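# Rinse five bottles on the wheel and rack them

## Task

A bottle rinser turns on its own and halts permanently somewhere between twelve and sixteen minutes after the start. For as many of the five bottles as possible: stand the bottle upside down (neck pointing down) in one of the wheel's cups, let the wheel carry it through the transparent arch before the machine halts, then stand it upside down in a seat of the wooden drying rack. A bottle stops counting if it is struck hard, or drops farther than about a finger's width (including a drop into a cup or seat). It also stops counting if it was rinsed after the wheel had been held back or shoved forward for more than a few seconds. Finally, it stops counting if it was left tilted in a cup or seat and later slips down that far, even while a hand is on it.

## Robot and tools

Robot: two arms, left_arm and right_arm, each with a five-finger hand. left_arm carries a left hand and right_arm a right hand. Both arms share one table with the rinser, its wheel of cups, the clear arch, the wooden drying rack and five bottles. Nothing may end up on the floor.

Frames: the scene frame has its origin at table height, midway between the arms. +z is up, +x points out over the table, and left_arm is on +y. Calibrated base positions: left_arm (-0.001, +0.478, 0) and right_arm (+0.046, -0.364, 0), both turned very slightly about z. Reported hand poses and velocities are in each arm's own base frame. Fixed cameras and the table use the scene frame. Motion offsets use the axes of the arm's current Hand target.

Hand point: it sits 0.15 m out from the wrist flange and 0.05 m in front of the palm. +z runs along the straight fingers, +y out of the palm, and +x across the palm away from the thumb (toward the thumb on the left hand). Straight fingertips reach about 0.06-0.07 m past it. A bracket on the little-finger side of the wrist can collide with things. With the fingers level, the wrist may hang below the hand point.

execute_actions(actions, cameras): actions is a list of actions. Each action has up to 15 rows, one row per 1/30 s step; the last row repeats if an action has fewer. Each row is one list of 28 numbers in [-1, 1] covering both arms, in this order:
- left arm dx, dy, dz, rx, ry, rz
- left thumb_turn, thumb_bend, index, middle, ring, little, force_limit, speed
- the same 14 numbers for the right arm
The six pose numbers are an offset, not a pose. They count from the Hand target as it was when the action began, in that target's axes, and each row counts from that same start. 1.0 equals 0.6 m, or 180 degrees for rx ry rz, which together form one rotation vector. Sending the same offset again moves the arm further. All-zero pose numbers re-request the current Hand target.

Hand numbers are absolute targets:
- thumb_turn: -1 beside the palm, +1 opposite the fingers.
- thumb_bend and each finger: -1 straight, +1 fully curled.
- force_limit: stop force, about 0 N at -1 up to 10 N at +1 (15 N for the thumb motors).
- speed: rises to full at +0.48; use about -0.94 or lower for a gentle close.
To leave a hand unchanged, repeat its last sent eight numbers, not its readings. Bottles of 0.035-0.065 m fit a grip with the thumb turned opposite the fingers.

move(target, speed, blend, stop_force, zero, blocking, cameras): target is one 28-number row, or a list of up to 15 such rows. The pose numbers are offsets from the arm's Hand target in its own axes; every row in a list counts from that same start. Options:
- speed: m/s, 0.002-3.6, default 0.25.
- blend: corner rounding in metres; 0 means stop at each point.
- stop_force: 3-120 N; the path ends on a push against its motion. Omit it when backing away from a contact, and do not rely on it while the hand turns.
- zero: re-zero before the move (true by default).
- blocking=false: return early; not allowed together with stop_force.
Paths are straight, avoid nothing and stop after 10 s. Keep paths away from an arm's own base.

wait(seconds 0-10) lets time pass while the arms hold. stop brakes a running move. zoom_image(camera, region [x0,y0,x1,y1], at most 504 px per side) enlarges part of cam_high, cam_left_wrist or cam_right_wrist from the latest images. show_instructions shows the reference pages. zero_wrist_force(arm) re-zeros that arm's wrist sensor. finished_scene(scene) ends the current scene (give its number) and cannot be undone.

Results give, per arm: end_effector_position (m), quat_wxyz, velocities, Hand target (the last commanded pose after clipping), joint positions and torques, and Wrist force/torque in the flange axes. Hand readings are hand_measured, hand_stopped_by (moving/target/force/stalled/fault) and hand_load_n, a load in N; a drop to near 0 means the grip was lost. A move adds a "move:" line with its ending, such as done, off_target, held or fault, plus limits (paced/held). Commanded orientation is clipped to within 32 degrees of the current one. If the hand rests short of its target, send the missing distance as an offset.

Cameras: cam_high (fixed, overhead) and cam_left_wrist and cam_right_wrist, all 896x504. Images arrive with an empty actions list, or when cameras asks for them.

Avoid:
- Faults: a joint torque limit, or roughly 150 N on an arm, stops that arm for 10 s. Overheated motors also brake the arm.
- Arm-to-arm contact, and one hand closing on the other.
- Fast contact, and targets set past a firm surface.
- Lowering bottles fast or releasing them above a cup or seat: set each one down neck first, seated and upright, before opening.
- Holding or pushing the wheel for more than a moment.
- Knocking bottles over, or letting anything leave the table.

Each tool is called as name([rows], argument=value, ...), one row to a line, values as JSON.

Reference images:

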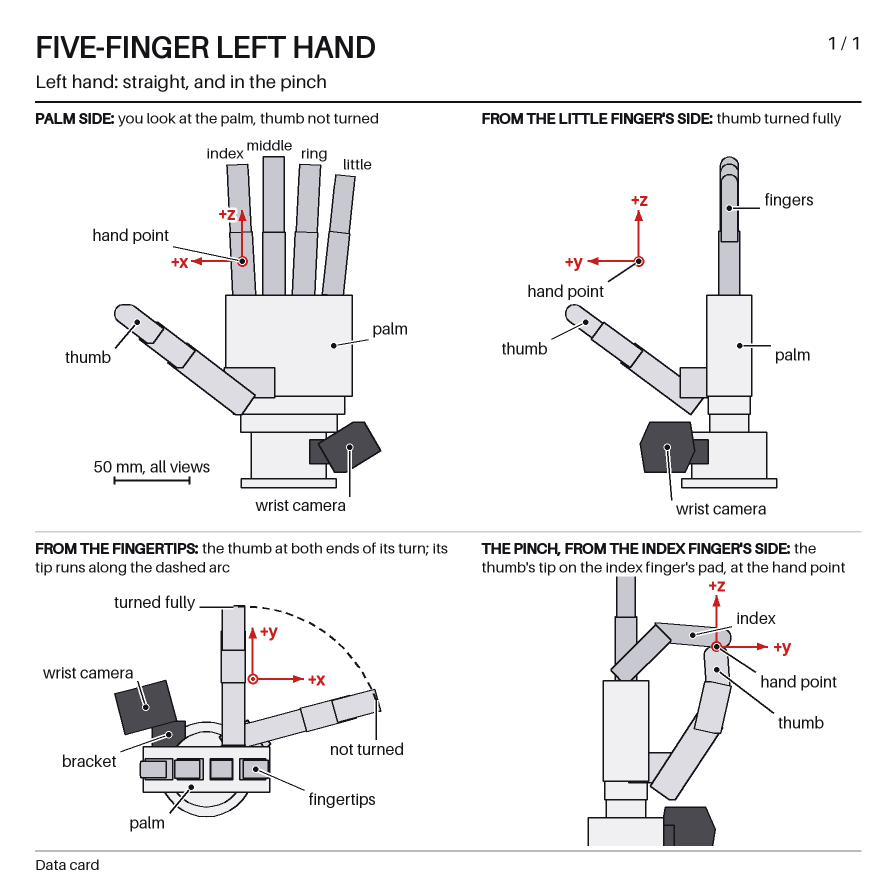

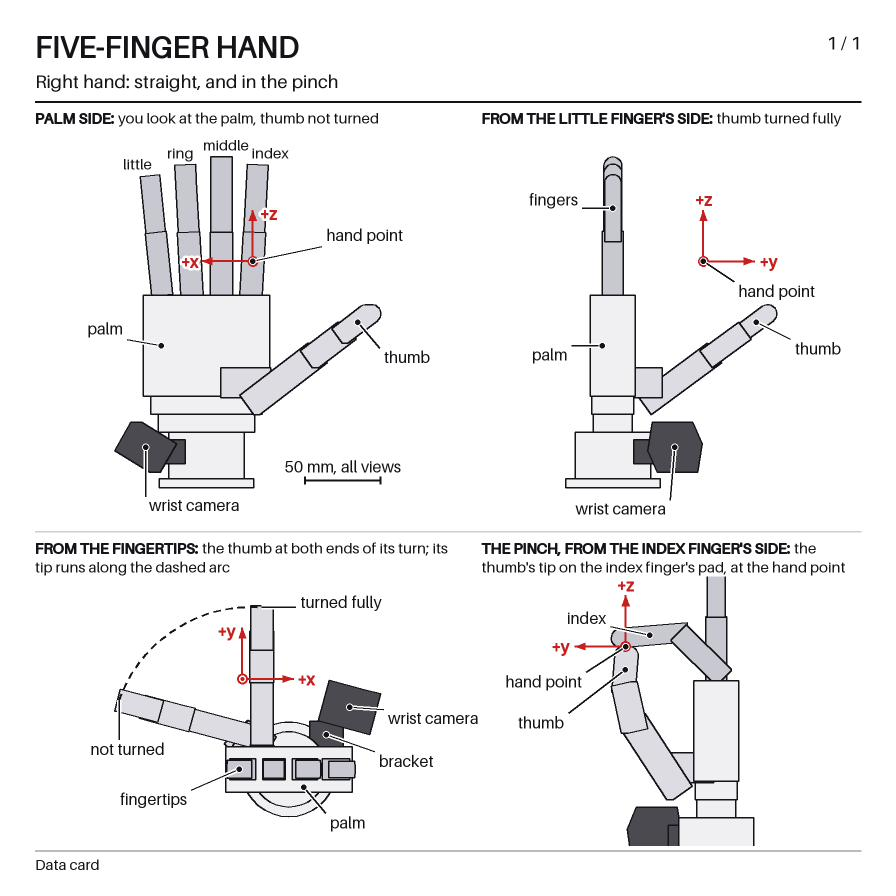

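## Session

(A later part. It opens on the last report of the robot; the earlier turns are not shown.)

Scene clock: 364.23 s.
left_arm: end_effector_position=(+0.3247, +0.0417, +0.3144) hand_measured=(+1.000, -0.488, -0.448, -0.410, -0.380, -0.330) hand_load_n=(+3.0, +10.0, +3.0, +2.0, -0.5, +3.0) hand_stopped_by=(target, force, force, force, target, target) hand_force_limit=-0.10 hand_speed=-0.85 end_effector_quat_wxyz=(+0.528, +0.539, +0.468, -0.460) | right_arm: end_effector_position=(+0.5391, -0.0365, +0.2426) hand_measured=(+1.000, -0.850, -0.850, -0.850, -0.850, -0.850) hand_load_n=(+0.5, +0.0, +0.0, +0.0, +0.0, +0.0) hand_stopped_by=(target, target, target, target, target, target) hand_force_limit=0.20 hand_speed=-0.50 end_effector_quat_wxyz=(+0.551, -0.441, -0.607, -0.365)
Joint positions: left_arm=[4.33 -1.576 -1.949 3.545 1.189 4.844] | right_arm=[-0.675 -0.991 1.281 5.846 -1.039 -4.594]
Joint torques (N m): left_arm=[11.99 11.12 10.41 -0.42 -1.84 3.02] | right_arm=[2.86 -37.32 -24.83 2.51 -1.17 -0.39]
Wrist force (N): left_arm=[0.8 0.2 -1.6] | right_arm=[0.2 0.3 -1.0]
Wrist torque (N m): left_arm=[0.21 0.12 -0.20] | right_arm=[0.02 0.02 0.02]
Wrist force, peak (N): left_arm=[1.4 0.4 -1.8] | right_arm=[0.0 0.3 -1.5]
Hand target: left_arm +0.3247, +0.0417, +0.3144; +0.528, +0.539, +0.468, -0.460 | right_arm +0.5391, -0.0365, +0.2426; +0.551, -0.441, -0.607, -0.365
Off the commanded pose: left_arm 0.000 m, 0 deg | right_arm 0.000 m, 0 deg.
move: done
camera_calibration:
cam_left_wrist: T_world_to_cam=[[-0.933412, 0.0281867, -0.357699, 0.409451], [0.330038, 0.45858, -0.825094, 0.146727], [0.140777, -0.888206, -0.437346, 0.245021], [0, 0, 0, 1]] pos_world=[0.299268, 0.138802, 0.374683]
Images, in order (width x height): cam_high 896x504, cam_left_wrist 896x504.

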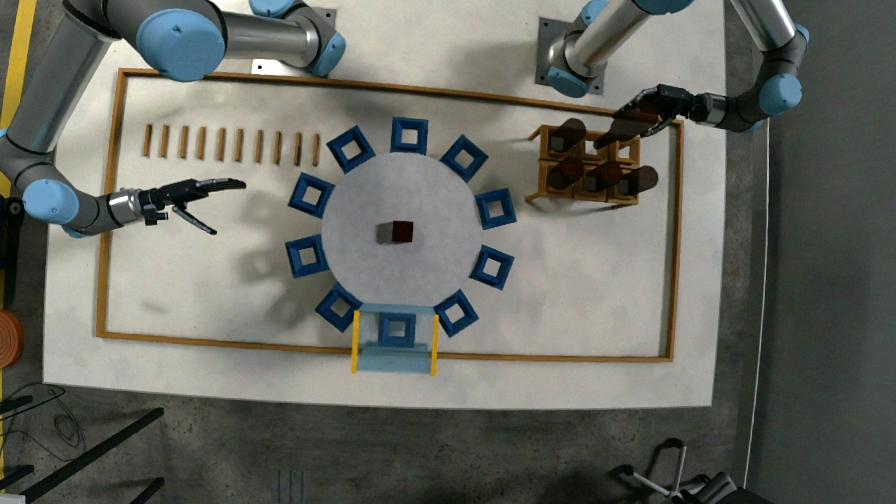

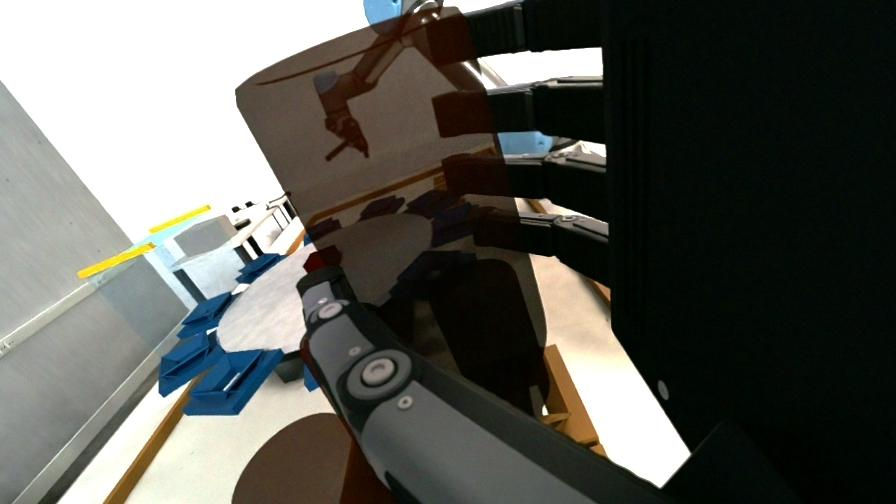

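move(target=[0.2227,-0.0335,0.0030,0,0,0,1,0.4,0.35,0.35,-0.38,-0.33,-0.1,-0.85,0,0,0,0,0,0,1,-0.85,-0.85,-0.85,-0.85,-0.85,0.2,-0.5], speed=0.06, stop_force=4, cameras=["cam_left_wrist"])

Scene clock: 368.03 s.
left_arm: end_effector_position=(+0.3234, +0.0425, +0.1793) hand_measured=(+1.000, -0.488, -0.448, -0.410, -0.380, -0.330) hand_load_n=(+3.0, +10.0, +2.5, +2.0, +0.0, +3.0) hand_stopped_by=(target, force, force, force, target, target) hand_force_limit=-0.10 hand_speed=-0.85 end_effector_quat_wxyz=(+0.528, +0.539, +0.468, -0.460) | right_arm: end_effector_position=(+0.5391, -0.0365, +0.2426) hand_measured=(+1.000, -0.850, -0.850, -0.850, -0.850, -0.850) hand_load_n=(+0.5, +0.0, +0.0, +0.0, +0.0, +0.0) hand_stopped_by=(target, target, target, target, target, target) hand_force_limit=0.20 hand_speed=-0.50 end_effector_quat_wxyz=(+0.551, -0.441, -0.607, -0.365)
Joint positions: left_arm=[4.334 -1.77 -2.142 3.933 1.193 4.845] | right_arm=[-0.675 -0.991 1.281 5.846 -1.039 -4.594]
Joint torques (N m): left_arm=[11.72 16.11 5.06 -0.45 2.68 3.09] | right_arm=[3.32 -36.12 -23.41 2.47 -1.43 -0.49]
Wrist force (N): left_arm=[0.5 0.2 -1.6] | right_arm=[0.3 0.5 -1.3]
Wrist torque (N m): left_arm=[0.23 0.17 -0.21] | right_arm=[0.06 0.03 0.04]
Wrist force, peak (N): left_arm=[0.9 0.7 -1.9] | right_arm=[0.2 0.4 -1.5]
Hand target: left_arm +0.3234, +0.0425, +0.1793; +0.528, +0.539, +0.468, -0.460 | right_arm +0.5391, -0.0365, +0.2426; +0.551, -0.441, -0.607, -0.365
Off the commanded pose: left_arm 0.000 m, 0 deg | right_arm 0.000 m, 0 deg.
move: done
camera_calibration:
cam_left_wrist: T_world_to_cam=[[-0.933443, 0.028144, -0.357621, 0.359851], [0.32995, 0.458583, -0.825127, 0.0352704], [0.140777, -0.888206, -0.437347, 0.186785], [0, 0, 0, 1]] pos_world=[0.297968, 0.139602, 0.239483]
Images, in order (width x height): cam_left_wrist 896x504.

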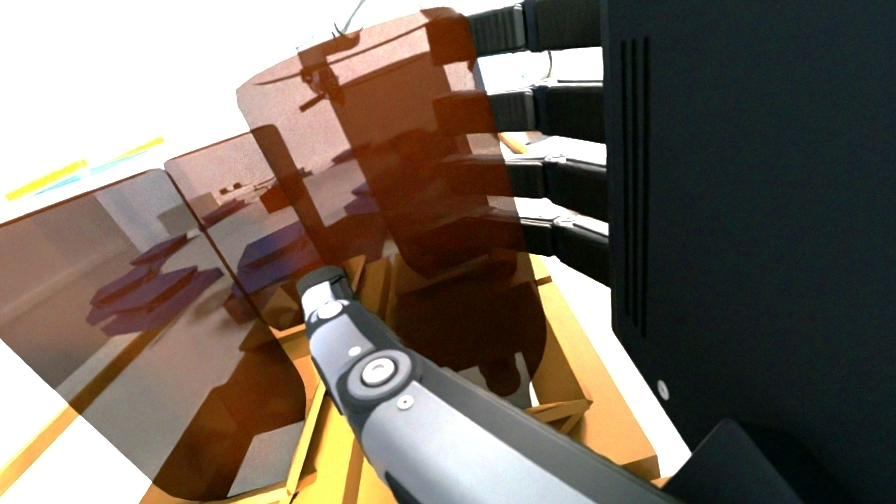

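move(target=[0.0165,-0.0023,0.0003,0,0,0,1,0.4,0.35,0.35,-0.38,-0.33,-0.1,-0.85,0,0,0,0,0,0,1,-0.85,-0.85,-0.85,-0.85,-0.85,0.2,-0.5], speed=0.04, stop_force=4)

Scene clock: 369.43 s.
left_arm: end_effector_position=(+0.3234, +0.0425, +0.1762) hand_measured=(+1.000, -0.488, -0.448, -0.408, -0.380, -0.330) hand_load_n=(+3.0, +10.0, +3.0, +2.0, +0.0, +3.0) hand_stopped_by=(target, force, force, force, target, target) hand_force_limit=-0.10 hand_speed=-0.85 end_effector_quat_wxyz=(+0.528, +0.539, +0.468, -0.460) | right_arm: end_effector_position=(+0.5391, -0.0365, +0.2426) hand_measured=(+1.000, -0.850, -0.850, -0.850, -0.850, -0.850) hand_load_n=(+0.5, +0.0, +0.0, +0.0, +0.0, +0.0) hand_stopped_by=(target, target, target, target, target, target) hand_force_limit=0.20 hand_speed=-0.50 end_effector_quat_wxyz=(+0.551, -0.441, -0.607, -0.365)
Joint positions: left_arm=[4.334 -1.776 -2.145 3.942 1.193 4.845] | right_arm=[-0.675 -0.991 1.281 5.846 -1.039 -4.594]
Joint torques (N m): left_arm=[8.5 27.8 20.73 -3.32 2.31 1.04] | right_arm=[3 -36.89 -23.82 2.23 -1.23 -0.29]
Wrist force (N): left_arm=[0.4 0.6 -1.7] | right_arm=[0.2 0.3 -1.2]
Wrist torque (N m): left_arm=[0.27 0.15 -0.21] | right_arm=[0.02 0.04 0.03]
Wrist force, peak (N): left_arm=[-2.9 5.3 -2.4] | right_arm=[0.2 0.6 -1.4]
Hand target: left_arm +0.3234, +0.0425, +0.1762; +0.528, +0.539, +0.468, -0.460 (not the last commanded pose) | right_arm +0.5391, -0.0365, +0.2426; +0.551, -0.441, -0.607, -0.365
Off the commanded pose: left_arm 0.007 m, 0 deg | right_arm 0.000 m, 0 deg.
move: contact (left_arm)

move(target=[0.0125,0.0025,0.0003,0,0,0,1,0.4,0.35,0.35,-0.38,-0.33,-0.1,-0.85,0,0,0,0,0,0,1,-0.85,-0.85,-0.85,-0.85,-0.85,0.2,-0.5], speed=0.04, stop_force=6, cameras=["cam_high","cam_left_wrist"])

zoom_image(camera="cam_high", region=[530, 80, 670, 210])

Scene clock: 371.17 s.
left_arm: end_effector_position=(+0.3244, +0.0425, +0.1735) hand_measured=(+1.000, -0.488, -0.448, -0.408, -0.380, -0.330) hand_load_n=(+0.0, +11.0, +1.5, +1.5, +0.0, +3.0) hand_stopped_by=(target, force, force, force, target, target) hand_force_limit=-0.10 hand_speed=-0.85 end_effector_quat_wxyz=(+0.528, +0.539, +0.468, -0.460) | right_arm: end_effector_position=(+0.5391, -0.0365, +0.2426) hand_measured=(+1.000, -0.850, -0.850, -0.850, -0.850, -0.850) hand_load_n=(+0.0, +0.0, +0.0, +0.0, +0.0, +0.0) hand_stopped_by=(target, target, target, target, target, target) hand_force_limit=0.20 hand_speed=-0.50 end_effector_quat_wxyz=(+0.551, -0.441, -0.607, -0.365)
Joint positions: left_arm=[4.331 -1.783 -2.146 3.95 1.191 4.845] | right_arm=[-0.675 -0.991 1.281 5.846 -1.039 -4.594]
Joint torques (N m): left_arm=[10.39 28.73 18.79 -3.21 3.03 -2.26] | right_arm=[2.01 -36.49 -24.02 2.51 -1.2 -0.43]
Wrist force (N): left_arm=[-2.7 3.4 -3.3] | right_arm=[0.1 -0.1 -1.1]
Wrist torque (N m): left_arm=[0.30 0.16 -0.15] | right_arm=[-0.03 0.05 0.01]
Wrist force, peak (N): left_arm=[-9.7 3.7 -3.9] | right_arm=[0.3 0.6 -1.4]
Hand target: left_arm +0.3244, +0.0425, +0.1735; +0.528, +0.539, +0.468, -0.460 (not the last commanded pose) | right_arm +0.5391, -0.0365, +0.2426; +0.551, -0.441, -0.607, -0.365
Off the commanded pose: left_arm 0.005 m, 0 deg | right_arm 0.000 m, 0 deg.
move: contact (left_arm)
camera_calibration:
cam_left_wrist: T_world_to_cam=[[-0.933399, 0.0281025, -0.357737, 0.358727], [0.33003, 0.458609, -0.82508, 0.0300703], [0.140875, -0.888194, -0.43734, 0.184164], [0, 0, 0, 1]] pos_world=[0.298968, 0.139702, 0.233683]
Images, in order (width x height): cam_high 896x504, cam_left_wrist 896x504.

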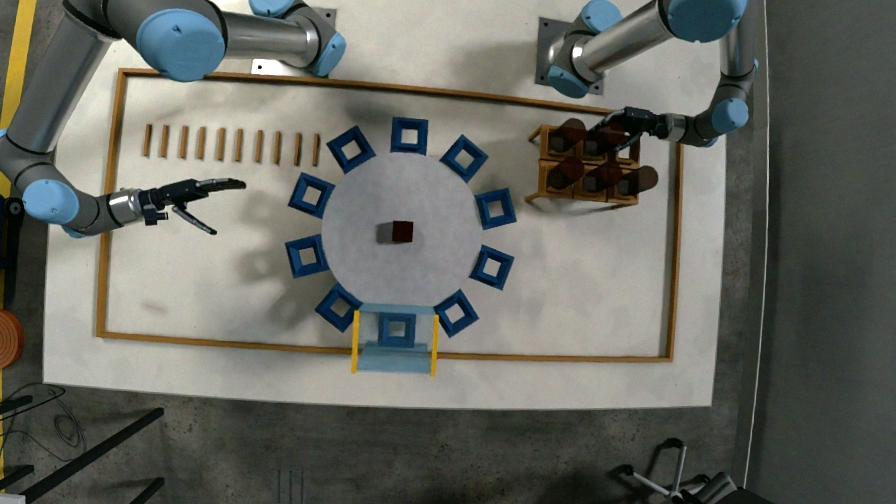

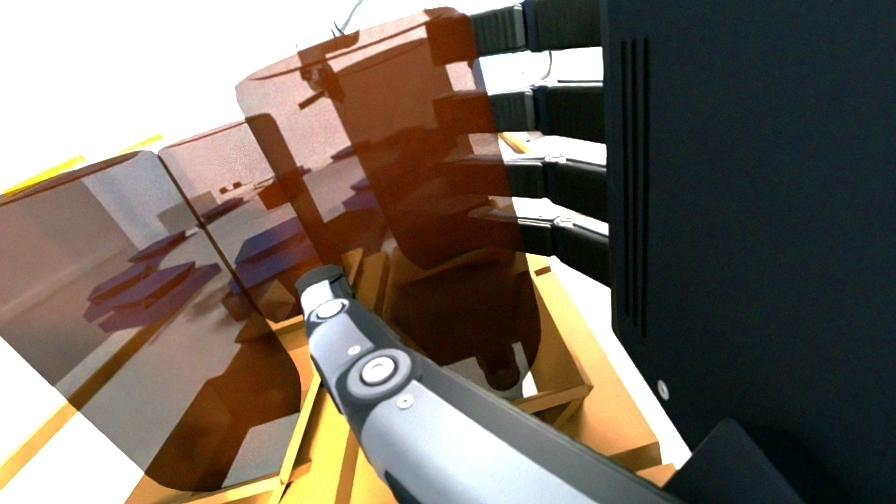

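Scaled by 3.600 from the camera's 896x504 image, which has a finer 1280x720 frame.

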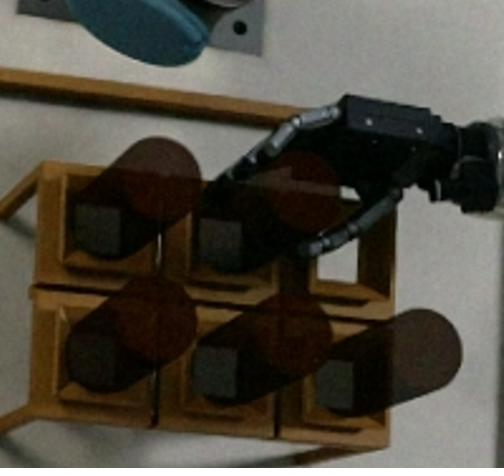

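Seated at .1735. Release and withdraw.

move(target=[0,0,0,0,0,0,1,-0.9,-0.9,-0.9,-0.9,-0.9,0.2,-0.75,0,0,0,0,0,0,1,-0.85,-0.85,-0.85,-0.85,-0.85,0.2,-0.5], cameras=["cam_left_wrist"])

move(target=[0,0,-0.2,0,0,0,1,-0.9,-0.9,-0.9,-0.9,-0.9,0.2,-0.75,0,0,0,0,0,0,1,-0.85,-0.85,-0.85,-0.85,-0.85,0.2,-0.5], speed=0.12, cameras=["cam_high","cam_left_wrist"])

zoom_image(camera="cam_high", region=[530, 80, 670, 210])

Scene clock: 372.93 s.
left_arm: end_effector_position=(+0.3244, +0.0425, +0.1735) hand_measured=(+1.000, -0.900, -0.900, -0.900, -0.900, -0.900) hand_load_n=(+0.0, +0.0, +0.0, +0.0, +0.0, +0.0) hand_stopped_by=(target, target, target, target, target, target) hand_force_limit=0.20 hand_speed=-0.75 end_effector_quat_wxyz=(+0.528, +0.539, +0.468, -0.460) | right_arm: end_effector_position=(+0.5391, -0.0365, +0.2426) hand_measured=(+1.000, -0.850, -0.850, -0.850, -0.850, -0.850) hand_load_n=(+0.5, +0.0, +0.5, +0.0, +0.0, +0.0) hand_stopped_by=(target, target, target, target, target, target) hand_force_limit=0.20 hand_speed=-0.50 end_effector_quat_wxyz=(+0.551, -0.441, -0.607, -0.365)
Joint positions: left_arm=[4.331 -1.783 -2.146 3.95 1.191 4.845] | right_arm=[-0.675 -0.991 1.281 5.846 -1.039 -4.594]
Joint torques (N m): left_arm=[9.4 28.07 14.95 -0.99 -2.4 -2.07] | right_arm=[3.14 -36.56 -23.43 2.28 -1.06 -0.47]
Wrist force (N): left_arm=[-1.3 1.0 -1.8] | right_arm=[0.2 0.5 -1.1]
Wrist torque (N m): left_arm=[0.31 0.13 -0.21] | right_arm=[0.04 0.03 0.03]
Wrist force, peak (N): left_arm=[-3.2 3.8 -3.8] | right_arm=[0.2 0.5 -1.7]
Hand target: left_arm +0.3244, +0.0425, +0.1735; +0.528, +0.539, +0.468, -0.460 | right_arm +0.5391, -0.0365, +0.2426; +0.551, -0.441, -0.607, -0.365
Off the commanded pose: left_arm 0.000 m, 0 deg | right_arm 0.000 m, 0 deg.
move: done
camera_calibration:
cam_left_wrist: T_world_to_cam=[[-0.933399, 0.0281025, -0.357737, 0.358727], [0.33003, 0.458609, -0.82508, 0.0300703], [0.140875, -0.888194, -0.43734, 0.184164], [0, 0, 0, 1]] pos_world=[0.298968, 0.139702, 0.233683]
Images, in order (width x height): cam_left_wrist 896x504.

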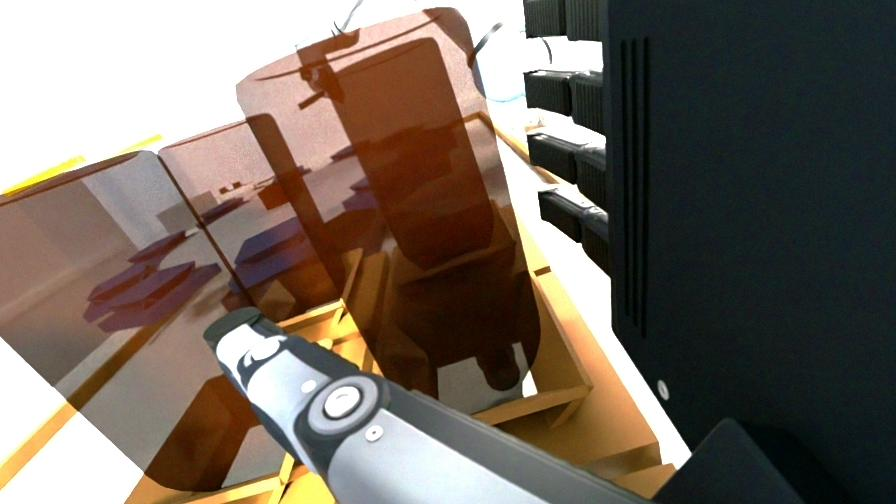

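Scene clock: 374.50 s.
left_arm: end_effector_position=(+0.3245, +0.1624, +0.1758) hand_measured=(+1.000, -0.900, -0.900, -0.900, -0.900, -0.900) hand_load_n=(+0.0, +0.0, +0.0, +0.0, +0.0, +0.0) hand_stopped_by=(target, target, target, target, target, target) hand_force_limit=0.20 hand_speed=-0.75 end_effector_quat_wxyz=(+0.528, +0.539, +0.468, -0.460) | right_arm: end_effector_position=(+0.5391, -0.0365, +0.2426) hand_measured=(+1.000, -0.850, -0.850, -0.850, -0.850, -0.850) hand_load_n=(+0.5, +0.0, +0.0, +0.0, +0.0, +0.0) hand_stopped_by=(target, target, target, target, target, target) hand_force_limit=0.20 hand_speed=-0.50 end_effector_quat_wxyz=(+0.551, -0.441, -0.607, -0.365)
Joint positions: left_arm=[4.425 -1.972 -1.865 3.857 1.284 4.847] | right_arm=[-0.675 -0.991 1.281 5.846 -1.039 -4.594]
Joint torques (N m): left_arm=[10.67 24.64 22.42 -2.96 2.54 2.98] | right_arm=[2.82 -37.21 -25.01 2.77 -1.27 -0.13]
Wrist force (N): left_arm=[-1.2 0.8 -1.3] | right_arm=[0.2 0.4 -1.0]
Wrist torque (N m): left_arm=[0.26 0.11 -0.21] | right_arm=[0.02 0.04 0.03]
Wrist force, peak (N): left_arm=[-1.2 0.7 -2.2] | right_arm=[0.2 0.3 -1.5]
Hand target: left_arm +0.3245, +0.1625, +0.1758; +0.528, +0.539, +0.468, -0.460 | right_arm +0.5391, -0.0365, +0.2426; +0.551, -0.441, -0.607, -0.365
Off the commanded pose: left_arm 0.000 m, 0 deg | right_arm 0.000 m, 0 deg.
move: done
camera_calibration:
cam_left_wrist: T_world_to_cam=[[-0.933387, 0.0280184, -0.357776, 0.356304], [0.330023, 0.458639, -0.825067, -0.0230151], [0.140973, -0.888181, -0.437334, 0.291527], [0, 0, 0, 1]] pos_world=[0.299068, 0.259501, 0.235983]
Images, in order (width x height): cam_high 896x504, cam_left_wrist 896x504.

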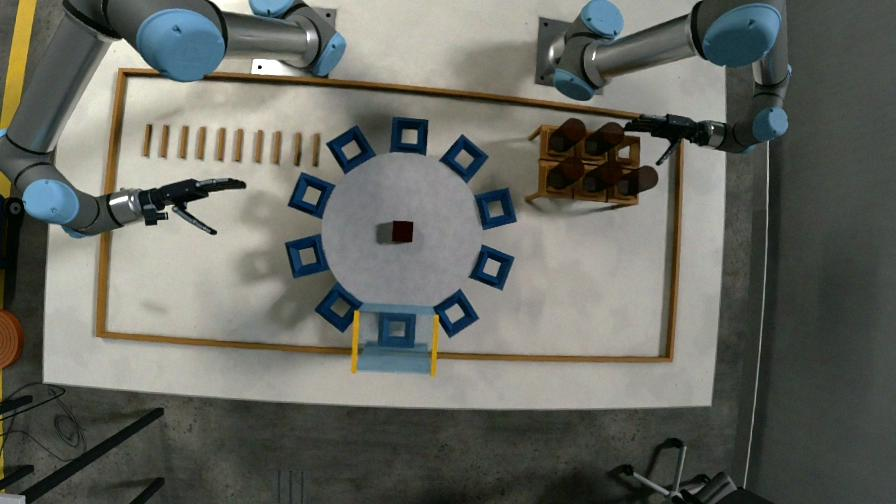

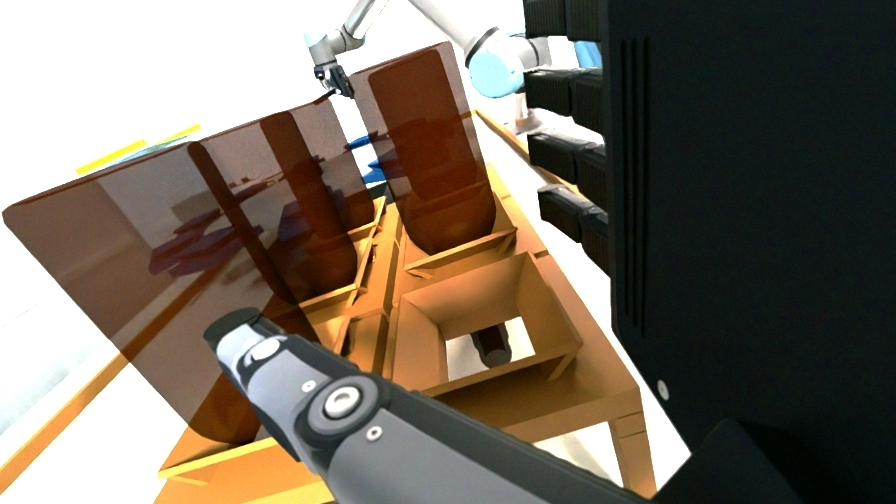

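Scaled by 3.600 from the camera's 896x504 image, which has a finer 1280x720 frame.

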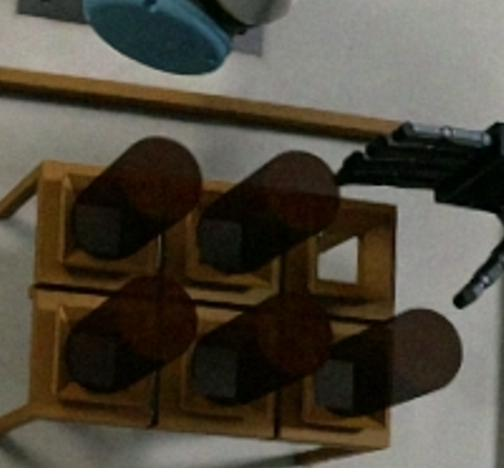

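move(target=[0,0,-0.1,0,0,0,1,-0.9,-0.9,-0.9,-0.9,-0.9,0.2,-0.75,0,0,0,0,0,0,1,-0.85,-0.85,-0.85,-0.85,-0.85,0.2,-0.5], speed=0.15)

finished_scene(scene=2)

Scene clock: 375.77 s.
left_arm: end_effector_position=(+0.3245, +0.2224, +0.1769) hand_measured=(+1.000, -0.900, -0.900, -0.900, -0.900, -0.900) hand_load_n=(+0.0, +0.0, +0.0, +0.0, +0.0, +0.0) hand_stopped_by=(target, target, target, target, target, target) hand_force_limit=0.20 hand_speed=-0.75 end_effector_quat_wxyz=(+0.528, +0.539, +0.468, -0.460) | right_arm: end_effector_position=(+0.5391, -0.0365, +0.2426) hand_measured=(+1.000, -0.850, -0.850, -0.850, -0.850, -0.850) hand_load_n=(+0.5, +0.0, +0.0, +0.0, -0.5, +0.0) hand_stopped_by=(target, target, target, target, target, target) hand_force_limit=0.20 hand_speed=-0.50 end_effector_quat_wxyz=(+0.551, -0.441, -0.607, -0.365)
Joint positions: left_arm=[4.457 -2.072 -1.701 3.793 1.317 4.847] | right_arm=[-0.675 -0.991 1.281 5.846 -1.039 -4.594]
Joint torques (N m): left_arm=[11.14 29.53 21.66 -2.86 2.46 2.92] | right_arm=[1.65 -37.63 -24.2 2.26 -1.26 -0.26]
Wrist force (N): left_arm=[-1.4 0.8 -1.5] | right_arm=[0.1 0.3 -0.8]
Wrist torque (N m): left_arm=[0.27 0.15 -0.21] | right_arm=[0.01 0.04 0.03]
Wrist force, peak (N): left_arm=[-1.4 1.0 -2.3] | right_arm=[0.1 0.6 -1.4]
Hand target: left_arm +0.3246, +0.2225, +0.1769; +0.528, +0.539, +0.468, -0.460 | right_arm +0.5391, -0.0365, +0.2426; +0.551, -0.441, -0.607, -0.365
Off the commanded pose: left_arm 0.000 m, 0 deg | right_arm 0.000 m, 0 deg.
move: done

The scene is finished: the task was done.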